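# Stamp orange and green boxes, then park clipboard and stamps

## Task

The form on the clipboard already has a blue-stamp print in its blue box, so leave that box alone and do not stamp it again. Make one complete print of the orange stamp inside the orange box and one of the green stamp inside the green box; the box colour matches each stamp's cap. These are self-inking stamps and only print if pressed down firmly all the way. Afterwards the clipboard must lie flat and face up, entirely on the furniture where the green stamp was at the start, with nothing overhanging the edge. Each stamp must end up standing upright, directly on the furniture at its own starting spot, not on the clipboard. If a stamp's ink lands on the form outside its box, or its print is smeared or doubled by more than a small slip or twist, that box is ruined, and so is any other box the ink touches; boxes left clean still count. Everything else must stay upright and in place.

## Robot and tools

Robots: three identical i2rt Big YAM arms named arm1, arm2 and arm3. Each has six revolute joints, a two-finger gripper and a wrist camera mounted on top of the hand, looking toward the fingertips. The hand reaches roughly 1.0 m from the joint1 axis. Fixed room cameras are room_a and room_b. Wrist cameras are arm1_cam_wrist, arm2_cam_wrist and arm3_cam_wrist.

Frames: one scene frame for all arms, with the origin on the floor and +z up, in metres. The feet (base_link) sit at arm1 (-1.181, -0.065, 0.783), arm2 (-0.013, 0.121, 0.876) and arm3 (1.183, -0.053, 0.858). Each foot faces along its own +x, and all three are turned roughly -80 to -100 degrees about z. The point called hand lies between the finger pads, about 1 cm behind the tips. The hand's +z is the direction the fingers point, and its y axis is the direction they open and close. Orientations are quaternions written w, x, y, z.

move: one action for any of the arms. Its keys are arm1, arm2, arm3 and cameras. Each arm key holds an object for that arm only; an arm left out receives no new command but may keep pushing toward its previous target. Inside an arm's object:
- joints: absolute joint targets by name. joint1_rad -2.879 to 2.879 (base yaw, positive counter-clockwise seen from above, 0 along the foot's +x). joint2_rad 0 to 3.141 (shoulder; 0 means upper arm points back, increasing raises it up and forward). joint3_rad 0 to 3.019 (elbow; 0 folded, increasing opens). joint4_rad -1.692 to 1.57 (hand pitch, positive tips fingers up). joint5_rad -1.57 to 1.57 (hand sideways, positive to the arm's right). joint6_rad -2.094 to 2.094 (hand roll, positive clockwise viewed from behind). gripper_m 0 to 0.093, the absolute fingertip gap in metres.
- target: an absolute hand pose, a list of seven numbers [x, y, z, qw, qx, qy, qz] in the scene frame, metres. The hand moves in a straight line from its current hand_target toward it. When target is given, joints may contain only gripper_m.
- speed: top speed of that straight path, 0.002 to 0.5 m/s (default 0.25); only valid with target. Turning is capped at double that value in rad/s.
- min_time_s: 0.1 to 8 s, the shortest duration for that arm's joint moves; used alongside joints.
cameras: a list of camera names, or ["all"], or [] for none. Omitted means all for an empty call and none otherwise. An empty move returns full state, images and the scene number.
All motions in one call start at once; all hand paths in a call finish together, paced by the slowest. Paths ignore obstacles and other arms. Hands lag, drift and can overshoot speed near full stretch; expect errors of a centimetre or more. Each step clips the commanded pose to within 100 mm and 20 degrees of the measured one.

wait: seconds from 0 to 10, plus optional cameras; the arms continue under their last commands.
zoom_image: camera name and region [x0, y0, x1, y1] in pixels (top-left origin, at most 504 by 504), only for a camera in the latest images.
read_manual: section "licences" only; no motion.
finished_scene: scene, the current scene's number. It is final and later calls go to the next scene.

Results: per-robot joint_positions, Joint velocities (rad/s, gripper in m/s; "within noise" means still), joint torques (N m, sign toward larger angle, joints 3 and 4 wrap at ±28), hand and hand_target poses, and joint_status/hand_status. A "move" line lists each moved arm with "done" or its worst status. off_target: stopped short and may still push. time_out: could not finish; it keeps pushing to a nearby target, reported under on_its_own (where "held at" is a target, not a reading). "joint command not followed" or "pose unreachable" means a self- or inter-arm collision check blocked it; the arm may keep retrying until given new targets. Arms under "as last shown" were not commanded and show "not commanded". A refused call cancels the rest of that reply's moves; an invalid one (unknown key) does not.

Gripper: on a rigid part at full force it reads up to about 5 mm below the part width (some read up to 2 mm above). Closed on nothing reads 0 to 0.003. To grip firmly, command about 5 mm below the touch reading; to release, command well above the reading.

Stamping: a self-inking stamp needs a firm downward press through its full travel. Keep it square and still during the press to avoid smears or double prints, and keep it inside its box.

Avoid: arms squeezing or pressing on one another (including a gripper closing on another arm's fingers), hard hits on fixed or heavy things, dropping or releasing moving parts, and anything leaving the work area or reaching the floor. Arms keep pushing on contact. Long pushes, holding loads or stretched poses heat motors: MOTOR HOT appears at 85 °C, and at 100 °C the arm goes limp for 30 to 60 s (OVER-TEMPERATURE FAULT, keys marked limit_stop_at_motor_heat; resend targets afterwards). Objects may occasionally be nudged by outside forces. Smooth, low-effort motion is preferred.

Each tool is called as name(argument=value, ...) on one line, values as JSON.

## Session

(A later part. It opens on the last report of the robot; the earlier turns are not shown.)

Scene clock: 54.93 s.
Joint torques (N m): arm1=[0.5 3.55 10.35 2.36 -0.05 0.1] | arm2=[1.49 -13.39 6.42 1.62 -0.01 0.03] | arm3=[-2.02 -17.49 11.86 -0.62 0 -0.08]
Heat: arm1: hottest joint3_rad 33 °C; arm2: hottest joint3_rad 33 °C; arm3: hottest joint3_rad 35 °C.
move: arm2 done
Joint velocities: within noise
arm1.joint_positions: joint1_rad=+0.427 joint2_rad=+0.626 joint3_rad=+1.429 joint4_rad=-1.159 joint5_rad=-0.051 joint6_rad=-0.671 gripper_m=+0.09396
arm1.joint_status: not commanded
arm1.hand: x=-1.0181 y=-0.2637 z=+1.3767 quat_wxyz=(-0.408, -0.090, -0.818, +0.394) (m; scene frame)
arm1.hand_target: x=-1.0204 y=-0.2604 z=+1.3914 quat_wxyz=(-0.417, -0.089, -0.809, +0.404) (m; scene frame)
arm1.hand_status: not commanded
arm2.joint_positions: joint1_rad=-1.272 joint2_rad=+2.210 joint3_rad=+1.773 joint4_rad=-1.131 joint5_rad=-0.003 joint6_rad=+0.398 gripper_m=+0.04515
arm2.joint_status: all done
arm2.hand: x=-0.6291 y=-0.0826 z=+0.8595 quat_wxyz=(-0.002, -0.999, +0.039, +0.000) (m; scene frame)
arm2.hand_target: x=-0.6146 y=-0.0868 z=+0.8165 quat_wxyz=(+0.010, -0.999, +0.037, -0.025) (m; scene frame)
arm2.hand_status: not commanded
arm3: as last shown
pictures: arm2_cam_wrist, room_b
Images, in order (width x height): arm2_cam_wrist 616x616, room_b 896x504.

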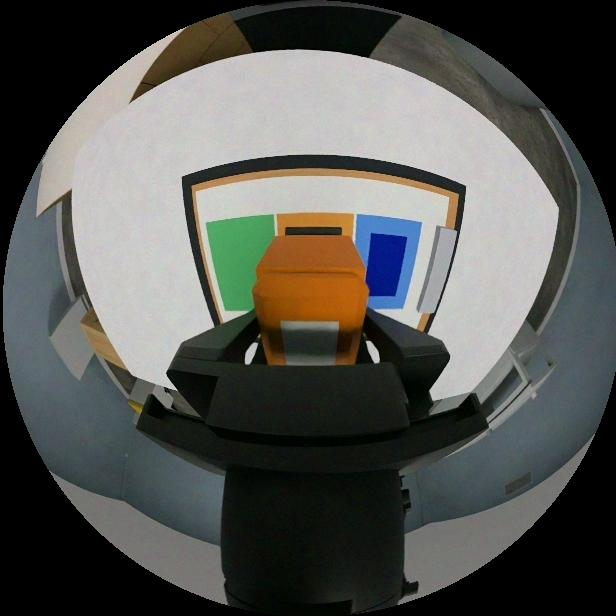

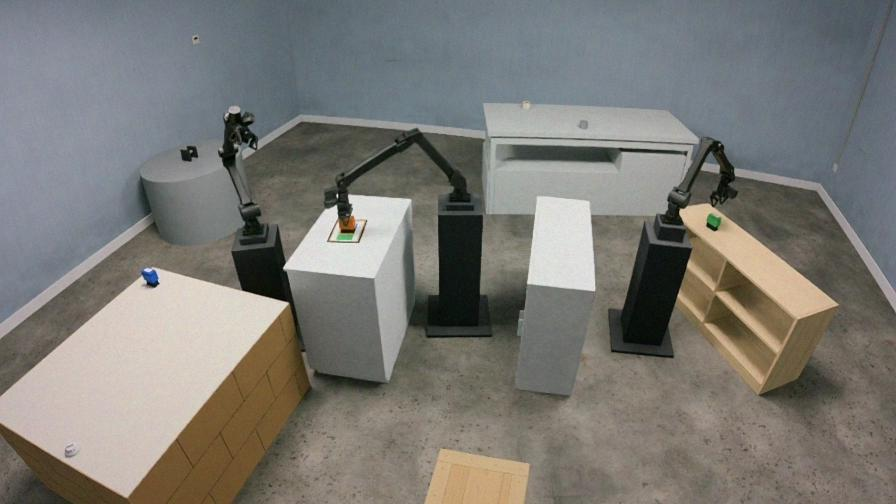

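move(arm2={"joints": {"joint2_rad": 2.41, "joint3_rad": 1.709, "joint4_rad": -1.105}, "min_time_s": 1.5}, cameras=["arm2_cam_wrist", "room_b"])

zoom_image(camera="arm2_cam_wrist", region=[180, 130, 430, 380])

zoom_image(camera="room_b", region=[310, 160, 410, 260])

Scene clock: 58.80 s.
Joint torques (N m): arm1=[0.5 3.66 10.39 2.45 -0.06 0.12] | arm2=[1.49 -6.12 3 1.05 -0.02 0.03] | arm3=[-1.38 -17.85 11.95 -0.65 0.01 -0.08]
Heat: arm1: hottest joint3_rad 33 °C; arm2: hottest joint2_rad 32 °C; arm3: hottest joint3_rad 36 °C.
move: arm2 time_out
Joint velocities: within noise
arm1, arm3: as last shown
arm2.joint_positions: joint1_rad=-1.272 joint2_rad=+2.248 joint3_rad=+1.772 joint4_rad=-1.112 joint5_rad=-0.002 joint6_rad=+0.398 gripper_m=+0.04515
arm2.joint_status: joint2_rad time_out (moved +0.037 of +0.200); the others done
arm2.on_its_own: joint2_rad reads +2.248 and still pushes toward +2.410 since a time_out
arm2.hand: x=-0.6274 y=-0.0820 z=+0.8357 quat_wxyz=(+0.002, -0.999, +0.039, -0.009) (m; scene frame)
arm2.hand_target: x=-0.5642 y=-0.0694 z=+0.7209 quat_wxyz=(+0.043, -0.992, +0.037, -0.109) (m; scene frame)
arm2.hand_status: not commanded
pictures: arm2_cam_wrist, room_b
Images, in order (width x height): arm2_cam_wrist 616x616, room_b 896x504.

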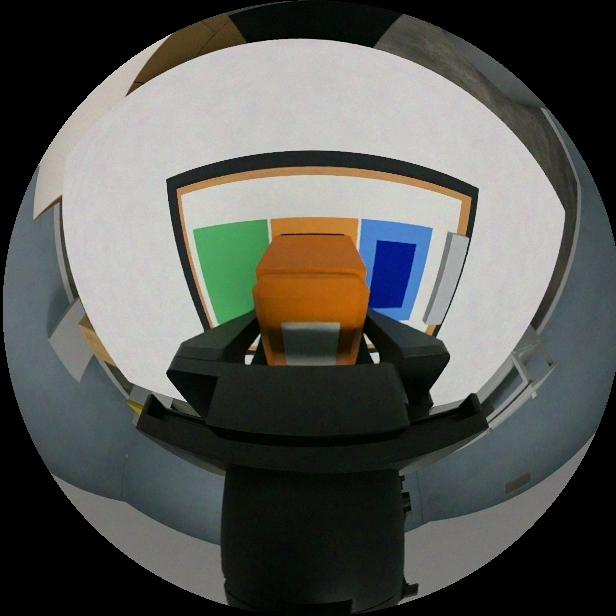

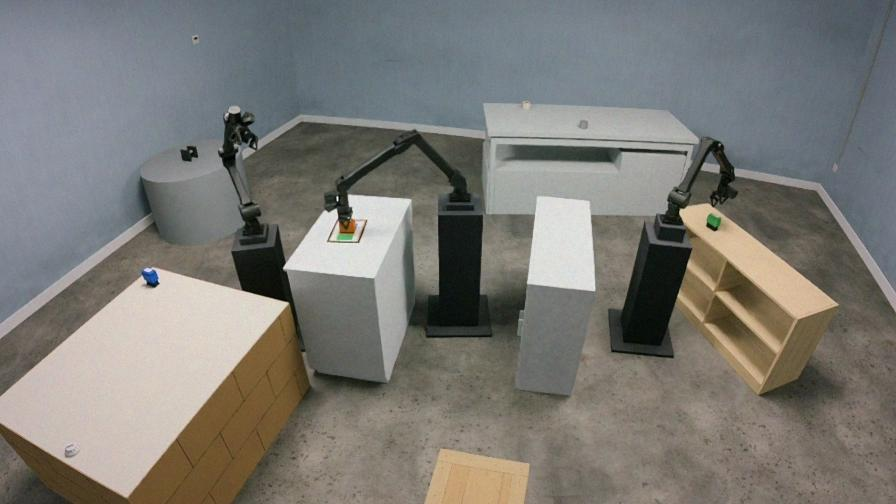

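Scaled by 2.016 from the camera's 616x616 image, which has a finer 880x880 frame.

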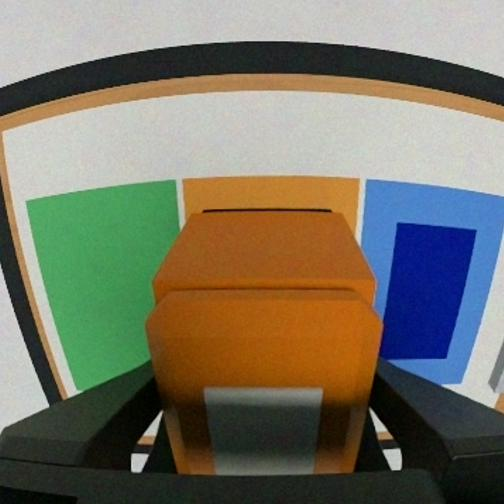

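Scaled by 5.040 from the camera's 896x504 image, which has a finer 1280x720 frame.

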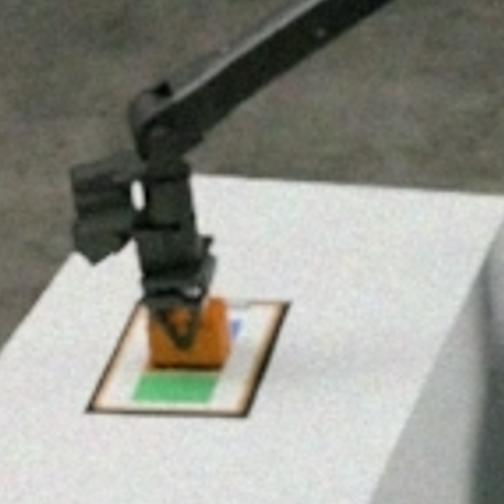

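move(arm2={"joints": {"joint2_rad": 2.53, "joint3_rad": 1.655, "joint4_rad": -1.105}, "min_time_s": 1.0}, cameras=["arm2_cam_wrist", "room_b"])

zoom_image(camera="arm2_cam_wrist", region=[180, 130, 430, 380])

Scene clock: 61.90 s.
Joint torques (N m): arm1=[0.44 3.55 10.4 2.35 -0.04 0.1] | arm2=[1.49 1.49 -0.68 1.36 -0.03 0.04] | arm3=[-1.61 -17.55 11.95 -0.62 -0.01 -0.09]
Heat: arm1: hottest joint3_rad 33 °C; arm2: hottest joint2_rad 32 °C; arm3: hottest joint3_rad 36 °C.
move: arm2 time_out
Joint velocities: within noise
arm1, arm3: as last shown
arm2.joint_positions: joint1_rad=-1.272 joint2_rad=+2.261 joint3_rad=+1.770 joint4_rad=-1.121 joint5_rad=-0.002 joint6_rad=+0.397 gripper_m=+0.04515
arm2.joint_status: joint2_rad time_out (moved +0.013 of +0.282); joint3_rad time_out (moved -0.001 of -0.117); the others done
arm2.on_its_own: joint2_rad reads +2.261 and still pushes toward +2.530 since a time_out; joint3_rad reads +1.770 and still pushes toward +1.658 since a time_out
arm2.hand: x=-0.6226 y=-0.0803 z=+0.8269 quat_wxyz=(+0.006, -0.999, +0.039, -0.020) (m; scene frame)
arm2.hand_target: x=-0.5029 y=-0.0482 z=+0.6475 quat_wxyz=(+0.073, -0.979, +0.037, -0.188) (m; scene frame)
arm2.hand_status: not commanded
pictures: arm2_cam_wrist, room_b
Images, in order (width x height): arm2_cam_wrist 616x616, room_b 896x504.

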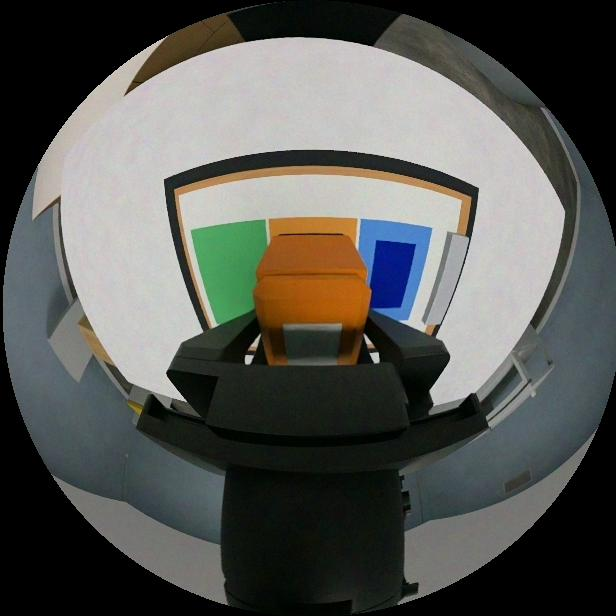

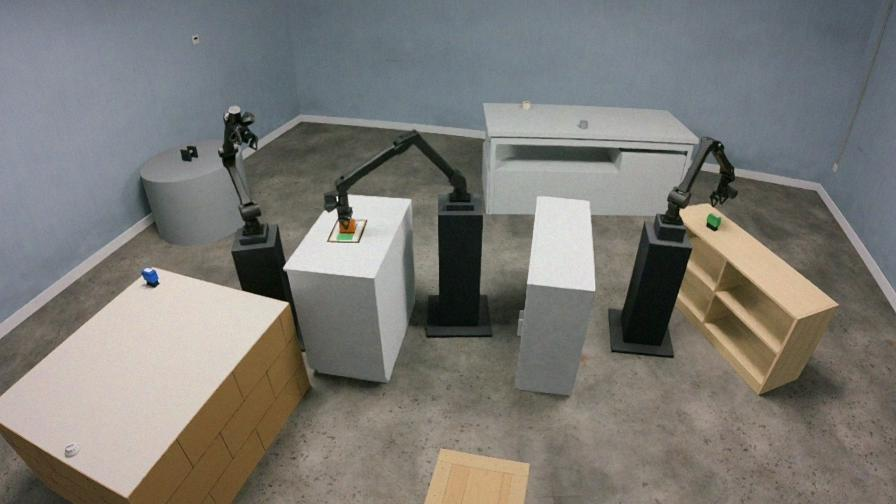

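Scaled by 2.016 from the camera's 616x616 image, which has a finer 880x880 frame.

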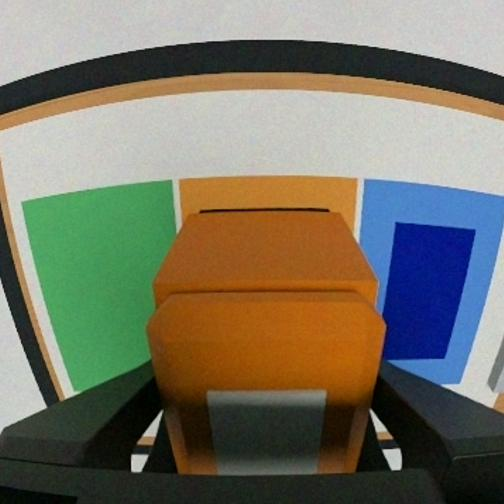

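move(arm2={"joints": {"joint2_rad": 2.38, "joint3_rad": 1.715, "joint4_rad": -1.105}, "min_time_s": 0.8}, cameras=[])

move(arm2={"joints": {"joint2_rad": 2.25, "joint3_rad": 1.765, "joint4_rad": -1.115}, "min_time_s": 1.0}, cameras=["arm2_cam_wrist"])

zoom_image(camera="arm2_cam_wrist", region=[180, 130, 430, 380])

Scene clock: 63.33 s.
Joint torques (N m): arm1=[0.44 3.72 10.41 2.37 -0.05 0.1] | arm2=[1.44 -8.47 3.18 1.28 -0.03 0.04] | arm3=[-1.67 -17.55 11.92 -0.55 -0.01 -0.09]
Heat: arm1: hottest joint3_rad 34 °C; arm2: hottest joint2_rad 32 °C; arm3: hottest joint3_rad 36 °C.
move: arm2 done
Joint velocities: within noise
arm1, arm3: as last shown
arm2.joint_positions: joint1_rad=-1.272 joint2_rad=+2.251 joint3_rad=+1.775 joint4_rad=-1.119 joint5_rad=-0.002 joint6_rad=+0.397 gripper_m=+0.04515
arm2.joint_status: all done
arm2.hand: x=-0.6268 y=-0.0817 z=+0.8350 quat_wxyz=(+0.003, -0.999, +0.039, -0.012) (m; scene frame)
arm2.hand_target: x=-0.5746 y=-0.0730 z=+0.7393 quat_wxyz=(+0.036, -0.994, +0.037, -0.093) (m; scene frame)
arm2.hand_status: not commanded
pictures: none
No camera images: "cameras" was empty.

Scene clock: 64.70 s.
Joint torques (N m): arm1=[0.56 3.9 10.37 2.45 -0.07 0.12] | arm2=[1.44 -15.33 7.01 1.4 -0.03 0.04] | arm3=[-1.26 -17.67 11.93 -0.64 0.01 -0.08]
Heat: arm1: hottest joint3_rad 34 °C; arm2: hottest joint2_rad 32 °C; arm3: hottest joint3_rad 36 °C.
move: arm2 done
Joint velocities: within noise
arm1: as last shown
arm2.joint_positions: joint1_rad=-1.272 joint2_rad=+2.217 joint3_rad=+1.774 joint4_rad=-1.131 joint5_rad=-0.002 joint6_rad=+0.397 gripper_m=+0.04515
arm2.joint_status: all done
arm2.hand: x=-0.6288 y=-0.0823 z=+0.8557 quat_wxyz=(+0.000, -0.999, +0.039, -0.002) (m; scene frame)
arm2.hand_target: x=-0.6210 y=-0.0890 z=+0.8320 quat_wxyz=(+0.005, -0.999, +0.037, -0.014) (m; scene frame)
arm2.hand_status: not commanded
arm3.joint_positions: joint1_rad=+2.362 joint2_rad=+2.120 joint3_rad=+1.490 joint4_rad=-0.964 joint5_rad=-0.002 joint6_rad=+1.647 gripper_m=+0.09398
arm3.joint_status: not commanded
arm3.hand: x=+1.6595 y=+0.2775 z=+0.8005 quat_wxyz=(+0.006, -0.497, -0.868, +0.012) (m; scene frame)
arm3.hand_target: x=+1.6809 y=+0.2814 z=+0.8206 quat_wxyz=(-0.004, -0.499, -0.866, -0.008) (m; scene frame)
arm3.hand_status: not commanded
pictures: arm2_cam_wrist
Images, in order (width x height): arm2_cam_wrist 616x616.

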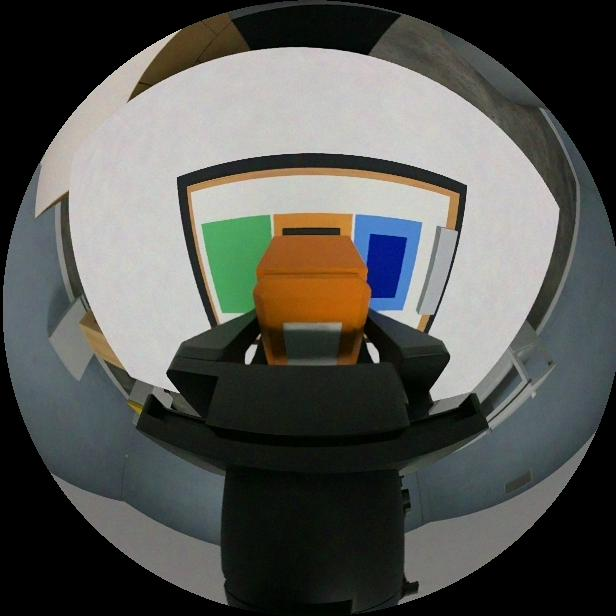

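Scaled by 2.016 from the camera's 616x616 image, which has a finer 880x880 frame.

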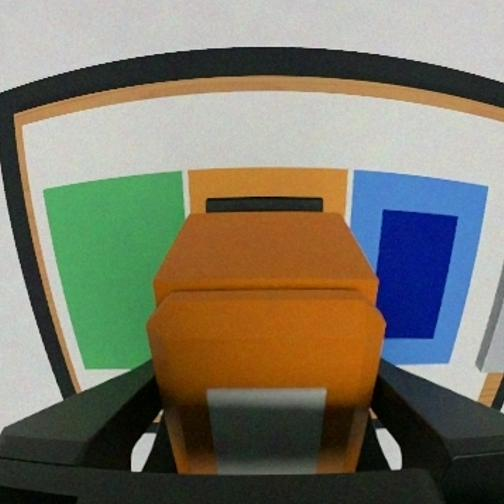

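move(arm2={"target": [-0.636, -0.093, 0.95, 0, 0.9993, -0.0375, 0], "speed": 0.1}, cameras=["arm1_cam_wrist", "arm2_cam_wrist", "room_b"])

zoom_image(camera="arm2_cam_wrist", region=[180, 130, 430, 380])

zoom_image(camera="arm1_cam_wrist", region=[60, 230, 180, 350])

zoom_image(camera="room_b", region=[310, 160, 410, 260])

Scene clock: 66.87 s.
Joint torques (N m): arm1=[0.38 3.6 10.35 2.37 -0.04 0.11] | arm2=[1.38 -17.9 11.84 0.2 -0.06 0] | arm3=[-1.61 -17.32 11.99 -0.58 0 -0.07]
Heat: arm1: hottest joint3_rad 34 °C; arm2: hottest joint2_rad 32 °C; arm3: hottest joint3_rad 36 °C.
move: arm2 off_target
Joint velocities: within noise
arm1, arm3: as last shown
arm2.joint_positions: joint1_rad=-1.272 joint2_rad=+2.154 joint3_rad=+1.866 joint4_rad=-1.329 joint5_rad=-0.002 joint6_rad=+0.398 gripper_m=+0.04515
arm2.joint_status: not commanded
arm2.hand: x=-0.6226 y=-0.0802 z=+0.9282 quat_wxyz=(+0.007, -0.999, +0.040, -0.022) (m; scene frame)
arm2.hand_target: x=-0.6349 y=-0.0926 z=+0.9502 quat_wxyz=(+0.000, -0.999, +0.038, +0.000) (m; scene frame)
arm2.hand_status: off_target (0.029 m and 2.7 deg from the pose sent, 0.095 m and 0.3 deg at the start)
pictures: arm1_cam_wrist, arm2_cam_wrist, room_b
Images, in order (width x height): arm1_cam_wrist 616x616, arm2_cam_wrist 616x616, room_b 896x504.

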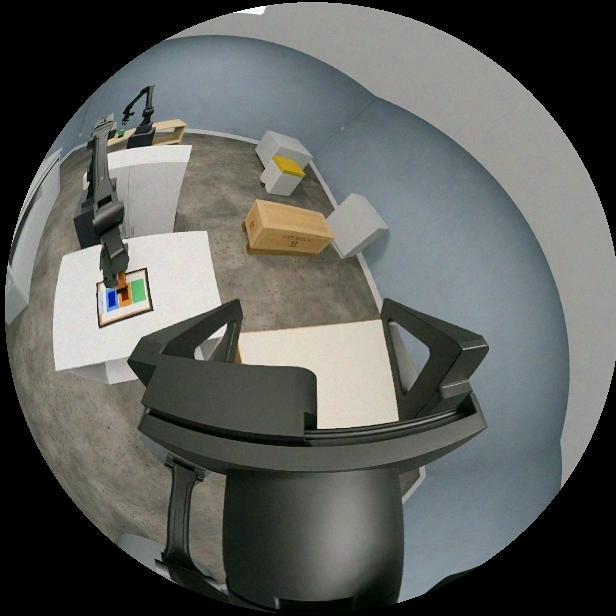

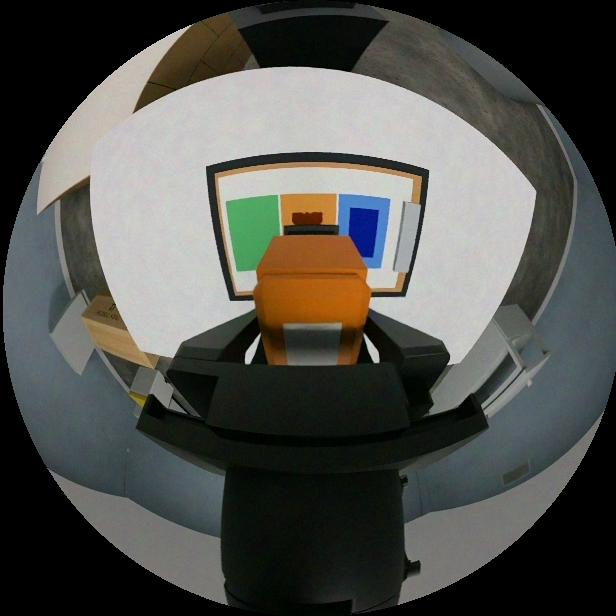

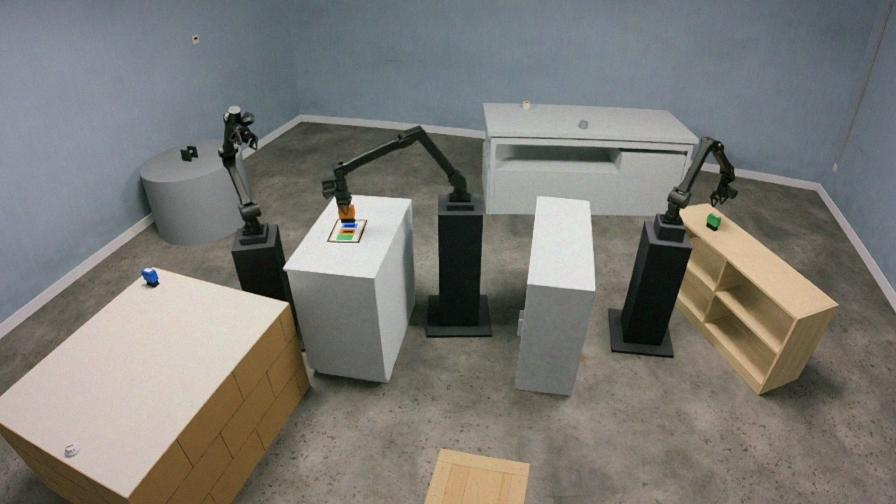

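Scaled by 2.016 from the camera's 616x616 image, which has a finer 880x880 frame.

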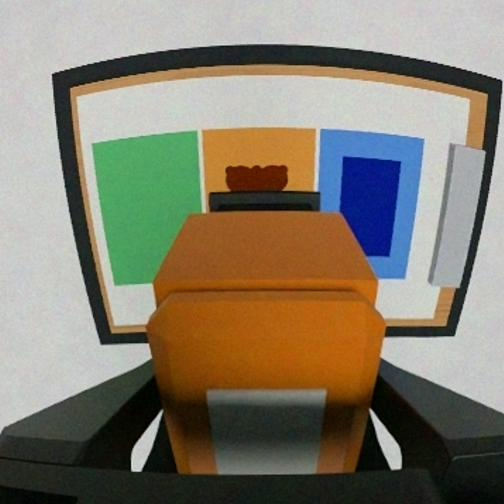

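Scaled by 4.200 from the camera's 616x616 image, which has a finer 880x880 frame.

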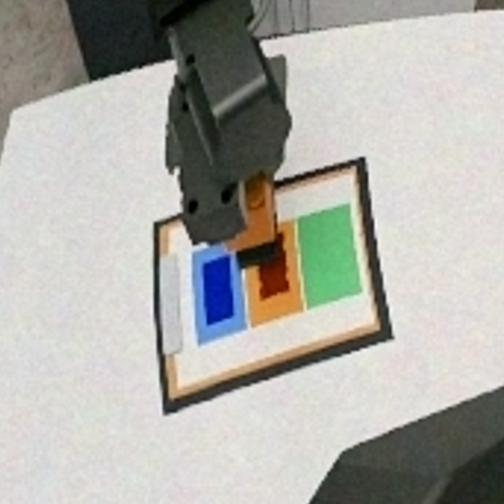

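Scaled by 5.040 from the camera's 896x504 image, which has a finer 1280x720 frame.

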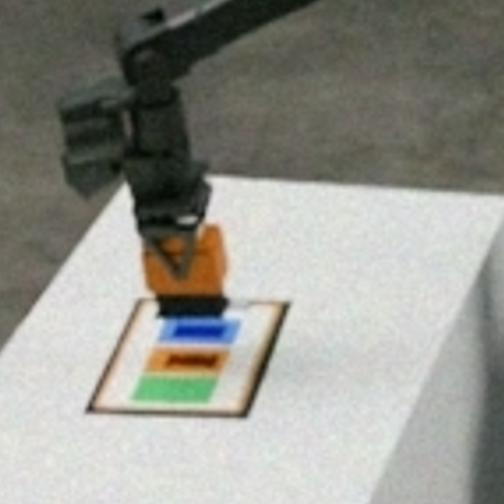

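move(arm2={"target": [-0.670, 0.186, 0.95, 0, 0.7071, 0.7071, 0]}, cameras=["arm1_cam_wrist", "arm2_cam_wrist", "room_b"])

zoom_image(camera="arm2_cam_wrist", region=[180, 20, 430, 270])

zoom_image(camera="arm1_cam_wrist", region=[60, 230, 180, 350])

zoom_image(camera="room_b", region=[310, 160, 410, 260])

Scene clock: 71.53 s.
Joint torques (N m): arm1=[0.38 3.96 10.47 2.36 -0.02 0.1] | arm2=[-0.15 -16.56 12.19 0.17 -0.32 -0.2] | arm3=[-1.55 -17.85 11.82 -0.76 0 -0.1]
Heat: arm1: hottest joint3_rad 34 °C; arm2: hottest joint3_rad 33 °C; arm3: hottest joint3_rad 36 °C.
move: arm2 off_target
Joint velocities: within noise
arm1, arm3: as last shown
arm2.joint_positions: joint1_rad=-1.681 joint2_rad=+2.142 joint3_rad=+1.870 joint4_rad=-1.332 joint5_rad=+0.003 joint6_rad=-1.658 gripper_m=+0.04515
arm2.joint_status: not commanded
arm2.hand: x=-0.6538 y=+0.1793 z=+0.9374 quat_wxyz=(-0.012, -0.708, -0.706, -0.012) (m; scene frame)
arm2.hand_target: x=-0.6691 y=+0.1860 z=+0.9501 quat_wxyz=(+0.000, -0.707, -0.707, +0.000) (m; scene frame)
arm2.hand_status: off_target (0.022 m and 1.9 deg from the pose sent, 0.271 m and 94.6 deg at the start)
pictures: arm1_cam_wrist, arm2_cam_wrist, room_b
Images, in order (width x height): arm1_cam_wrist 616x616, arm2_cam_wrist 616x616, room_b 896x504.

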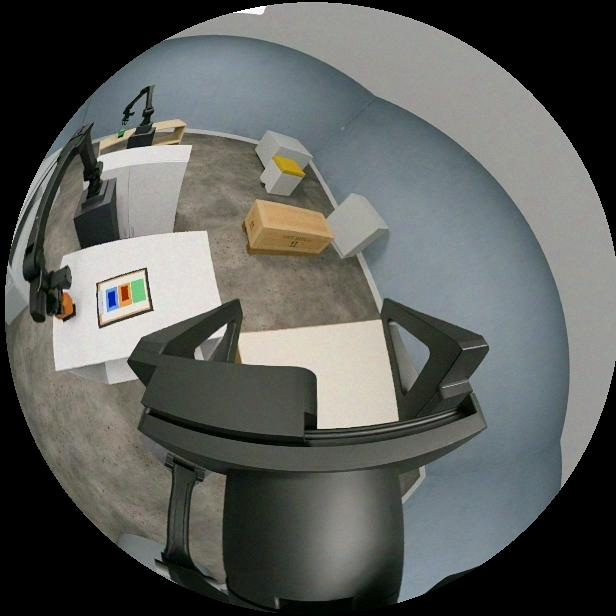

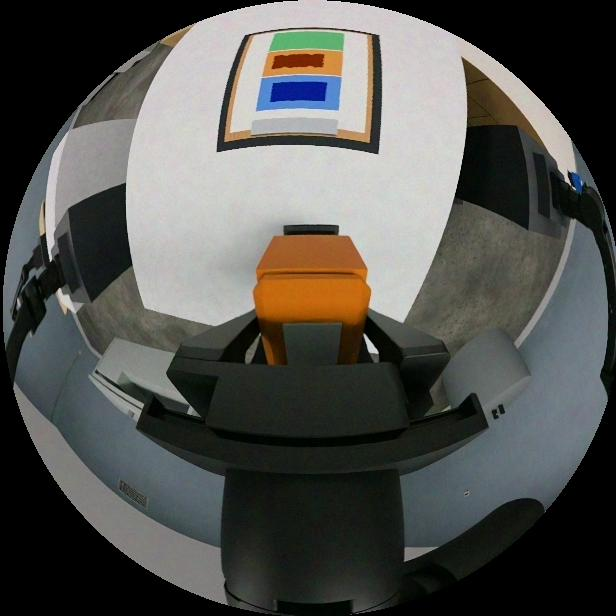

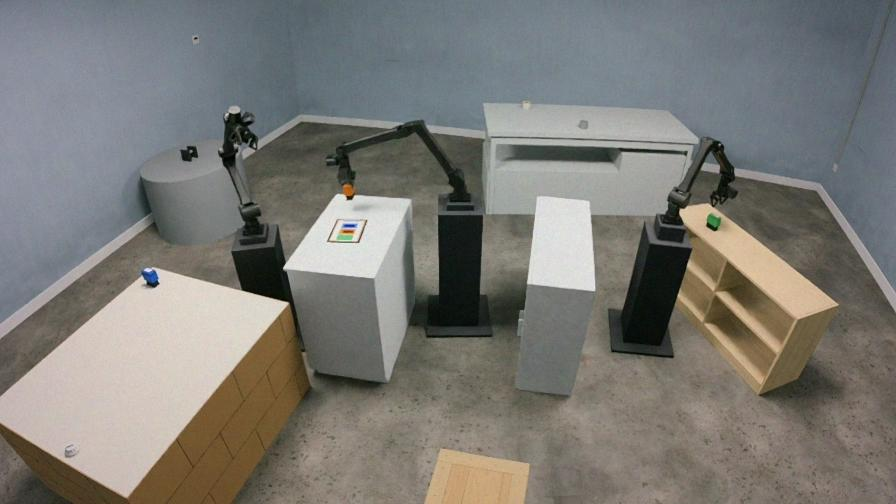

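Scaled by 2.016 from the camera's 616x616 image, which has a finer 880x880 frame.

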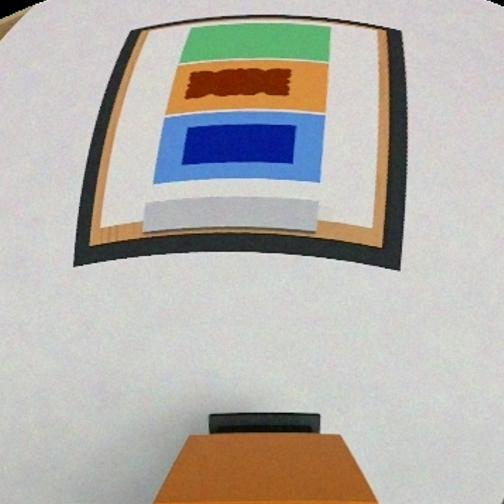

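Scaled by 4.200 from the camera's 616x616 image, which has a finer 880x880 frame.

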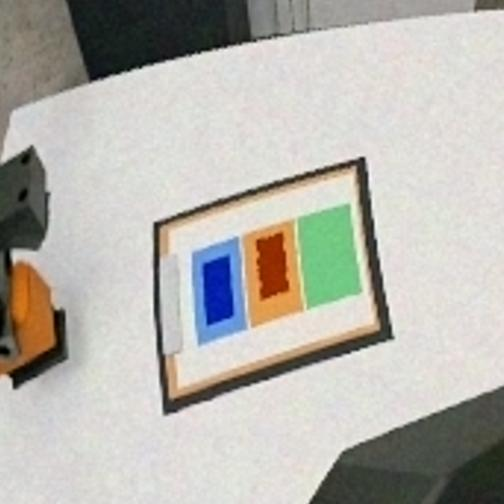

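Scaled by 5.040 from the camera's 896x504 image, which has a finer 1280x720 frame.

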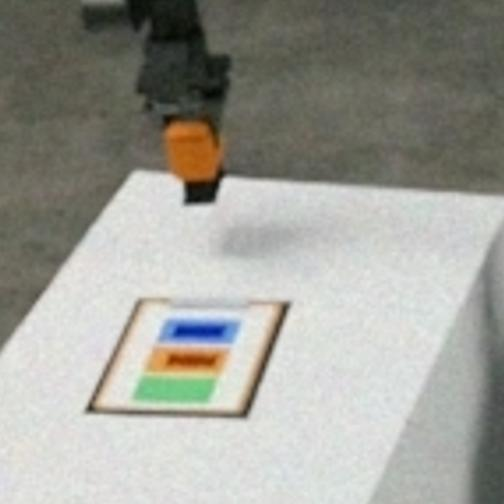

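move(arm2={"target": [-0.6605, 0.186, 0.862, 0, 0.7071, 0.7071, 0], "speed": 0.1}, cameras=["arm1_cam_wrist", "arm2_cam_wrist", "room_a", "room_b"])

zoom_image(camera="arm2_cam_wrist", region=[180, 180, 430, 430])

zoom_image(camera="room_a", region=[510, 160, 610, 260])

zoom_image(camera="room_b", region=[310, 160, 410, 260])

Scene clock: 73.40 s.
Joint torques (N m): arm1=[0.97 4.07 10.36 2.44 -0.02 0.11] | arm2=[-0.21 -16.97 8.25 0.99 -0.31 -0.2] | arm3=[-1.67 -17.44 11.99 -0.65 -0.01 -0.09]
Heat: arm1: hottest joint3_rad 34 °C; arm2: hottest joint3_rad 33 °C; arm3: hottest joint3_rad 36 °C.
move: arm2 done
Joint velocities: within noise
arm1, arm3: as last shown
arm2.joint_positions: joint1_rad=-1.681 joint2_rad=+2.208 joint3_rad=+1.777 joint4_rad=-1.152 joint5_rad=+0.002 joint6_rad=-1.660 gripper_m=+0.04515
arm2.joint_status: not commanded
arm2.hand: x=-0.6562 y=+0.1793 z=+0.8626 quat_wxyz=(-0.004, -0.707, -0.707, -0.005) (m; scene frame)
arm2.hand_target: x=-0.6605 y=+0.1861 z=+0.8621 quat_wxyz=(+0.000, -0.707, -0.707, +0.000) (m; scene frame)
arm2.hand_status: done (0.008 m and 0.7 deg from the pose sent, 0.076 m and 1.9 deg at the start)
pictures: arm1_cam_wrist, arm2_cam_wrist, room_a, room_b
Images, in order (width x height): arm1_cam_wrist 616x616, arm2_cam_wrist 616x616, room_a 896x504, room_b 896x504.

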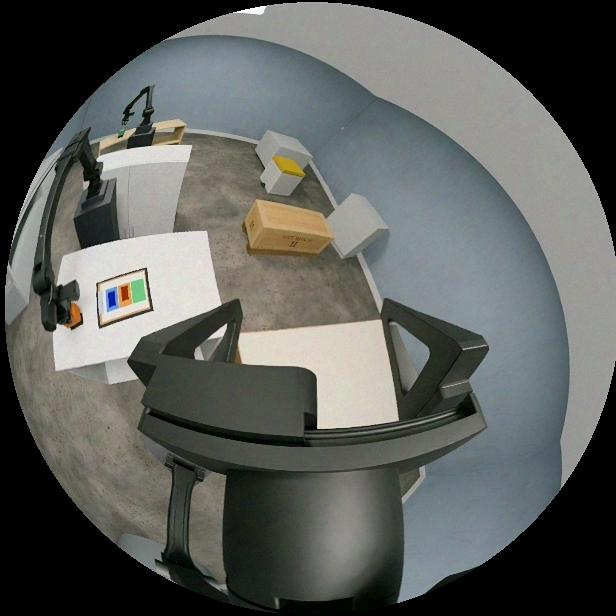

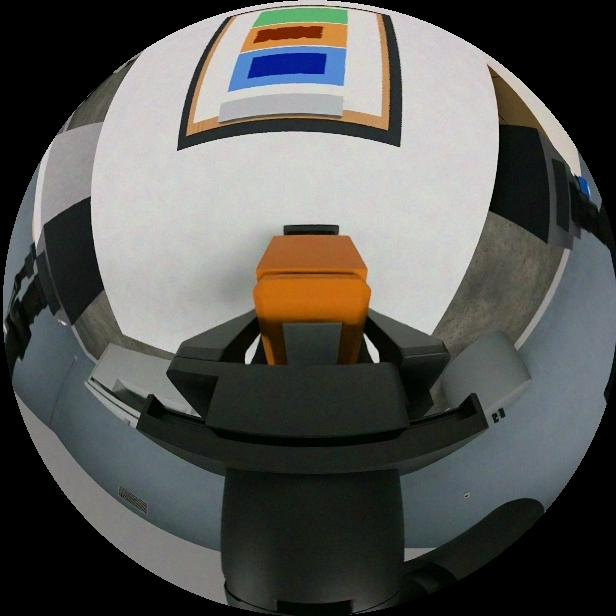

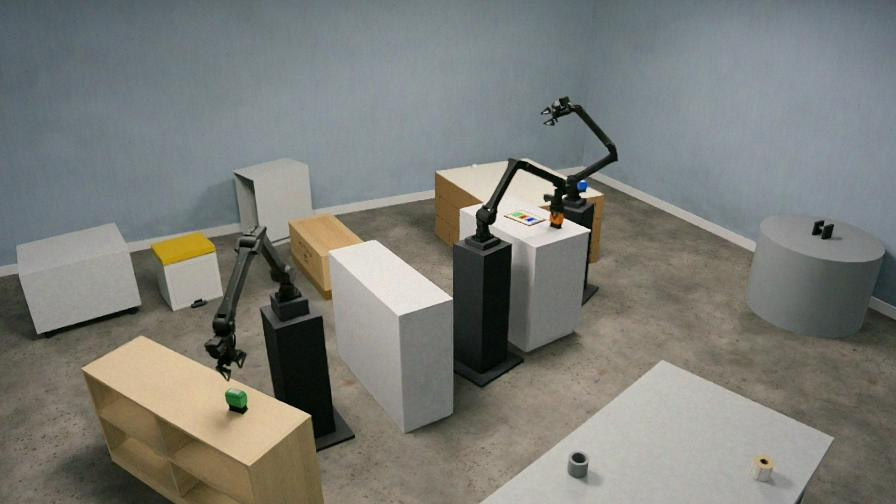

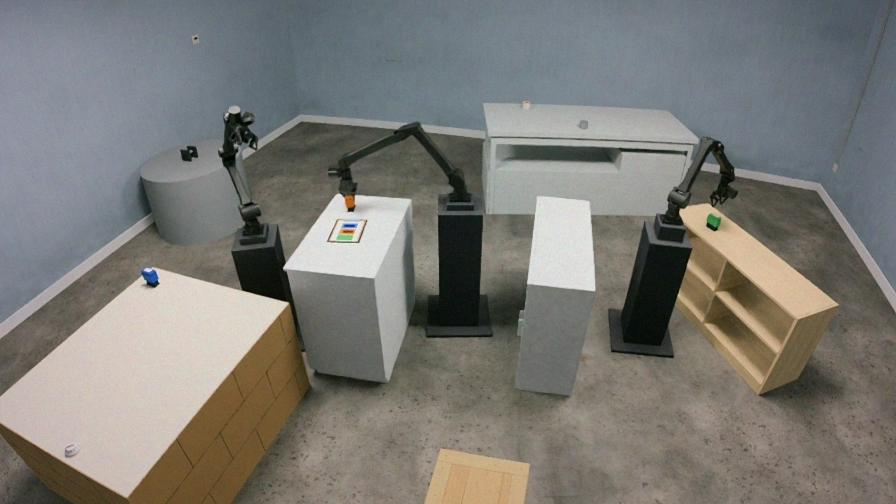

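Scaled by 2.016 from the camera's 616x616 image, which has a finer 880x880 frame.

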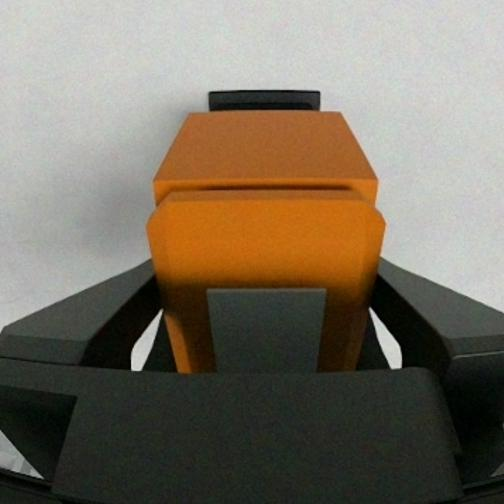

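Scaled by 5.040 from the camera's 896x504 image, which has a finer 1280x720 frame.

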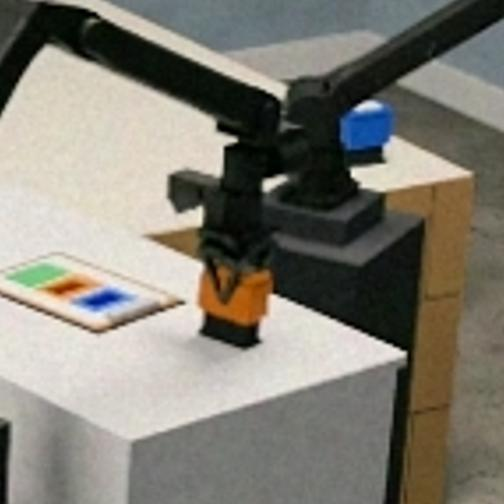

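Scaled by 5.040 from the camera's 896x504 image, which has a finer 1280x720 frame.

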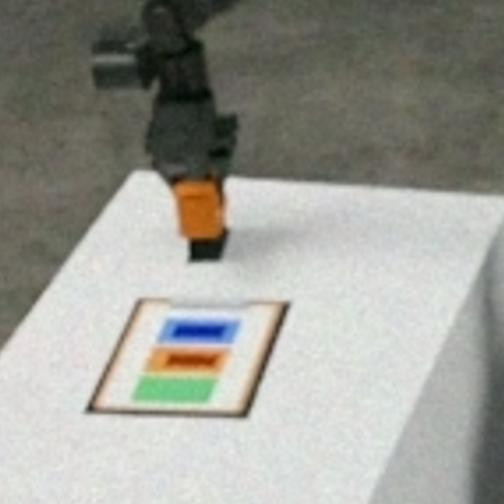

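move(arm2={"target": [-0.6605, 0.186, 0.854, 0, 0.7071, 0.7071, 0], "speed": 0.05}, cameras=["arm2_cam_wrist"])

zoom_image(camera="arm2_cam_wrist", region=[180, 180, 430, 430])

Scene clock: 75.13 s.
Joint torques (N m): arm1=[0.62 3.43 10.4 2.44 -0.03 0.11] | arm2=[-0.21 -16.62 7.83 1.11 -0.31 -0.19] | arm3=[-1.67 -17.38 11.96 -0.55 0 -0.11]
Heat: arm1: hottest joint3_rad 34 °C; arm2: hottest joint3_rad 33 °C; arm3: hottest joint3_rad 36 °C.
move: arm2 off_target
Joint velocities: within noise
arm1.joint_positions: joint1_rad=+0.427 joint2_rad=+0.626 joint3_rad=+1.429 joint4_rad=-1.159 joint5_rad=-0.051 joint6_rad=-0.671 gripper_m=+0.09396
arm1.joint_status: not commanded
arm1.hand: x=-1.0181 y=-0.2637 z=+1.3767 quat_wxyz=(-0.408, -0.090, -0.818, +0.394) (m; scene frame)
arm1.hand_target: x=-1.0204 y=-0.2604 z=+1.3914 quat_wxyz=(-0.417, -0.089, -0.809, +0.404) (m; scene frame)
arm1.hand_status: not commanded
arm2.joint_positions: joint1_rad=-1.681 joint2_rad=+2.208 joint3_rad=+1.777 joint4_rad=-1.138 joint5_rad=+0.002 joint6_rad=-1.660 gripper_m=+0.04515
arm2.joint_status: not commanded
arm2.hand: x=-0.6594 y=+0.1796 z=+0.8624 quat_wxyz=(+0.001, -0.707, -0.707, -0.001) (m; scene frame)
arm2.hand_target: x=-0.6604 y=+0.1860 z=+0.8542 quat_wxyz=(+0.000, -0.707, -0.707, +0.000) (m; scene frame)
arm2.hand_status: off_target (0.011 m and 0.2 deg from the pose sent, 0.012 m and 0.7 deg at the start)
arm3: as last shown
pictures: arm2_cam_wrist
Images, in order (width x height): arm2_cam_wrist 616x616.

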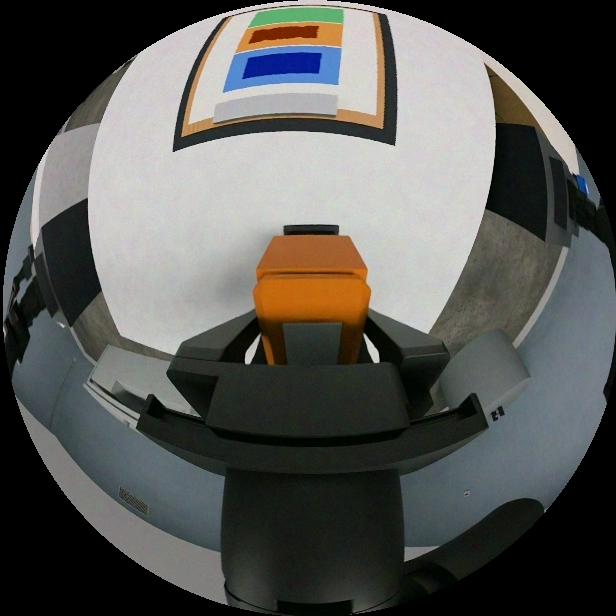

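Scaled by 2.016 from the camera's 616x616 image, which has a finer 880x880 frame.

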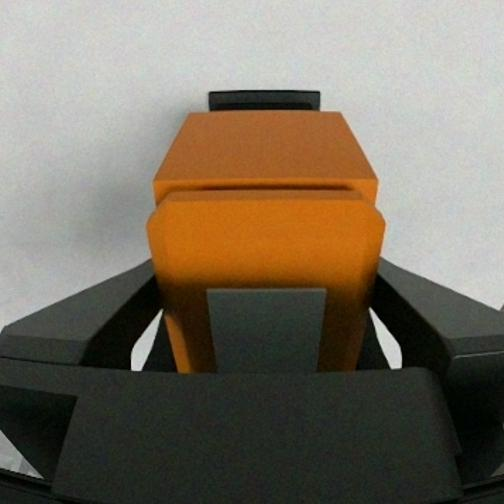

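move(arm2={"joints": {"gripper_m": 0.093}}, cameras=["arm2_cam_wrist"])

zoom_image(camera="arm2_cam_wrist", region=[180, 180, 430, 430])

Scene clock: 76.07 s.
Joint torques (N m): arm1=[0.21 3.72 10.41 2.47 -0.05 0.11] | arm2=[-0.21 -16.5 7.84 1.03 -0.31 -0.19] | arm3=[-1.61 -17.49 11.96 -0.55 -0.05 -0.09]
Heat: arm1: hottest joint3_rad 34 °C; arm2: hottest joint3_rad 33 °C; arm3: hottest joint3_rad 36 °C.
move: arm2 done
Joint velocities: within noise
arm1, arm3: as last shown
arm2.joint_positions: joint1_rad=-1.681 joint2_rad=+2.208 joint3_rad=+1.777 joint4_rad=-1.137 joint5_rad=+0.002 joint6_rad=-1.660 gripper_m=+0.09281
arm2.joint_status: all done
arm2.hand: x=-0.6597 y=+0.1796 z=+0.8624 quat_wxyz=(+0.002, -0.707, -0.707, +0.000) (m; scene frame)
arm2.hand_target: x=-0.6604 y=+0.1860 z=+0.8542 quat_wxyz=(+0.000, -0.707, -0.707, +0.000) (m; scene frame)
arm2.hand_status: not commanded
pictures: arm2_cam_wrist
Images, in order (width x height): arm2_cam_wrist 616x616.

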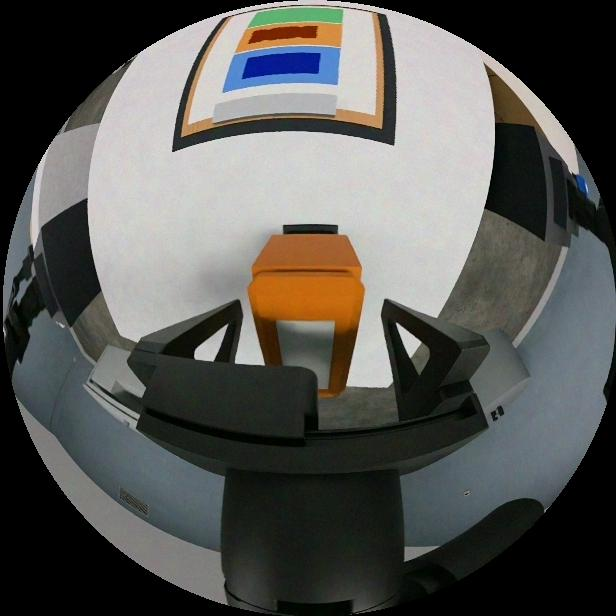

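Scaled by 2.016 from the camera's 616x616 image, which has a finer 880x880 frame.

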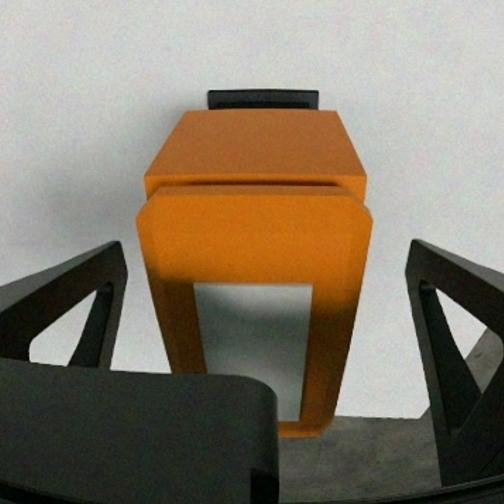

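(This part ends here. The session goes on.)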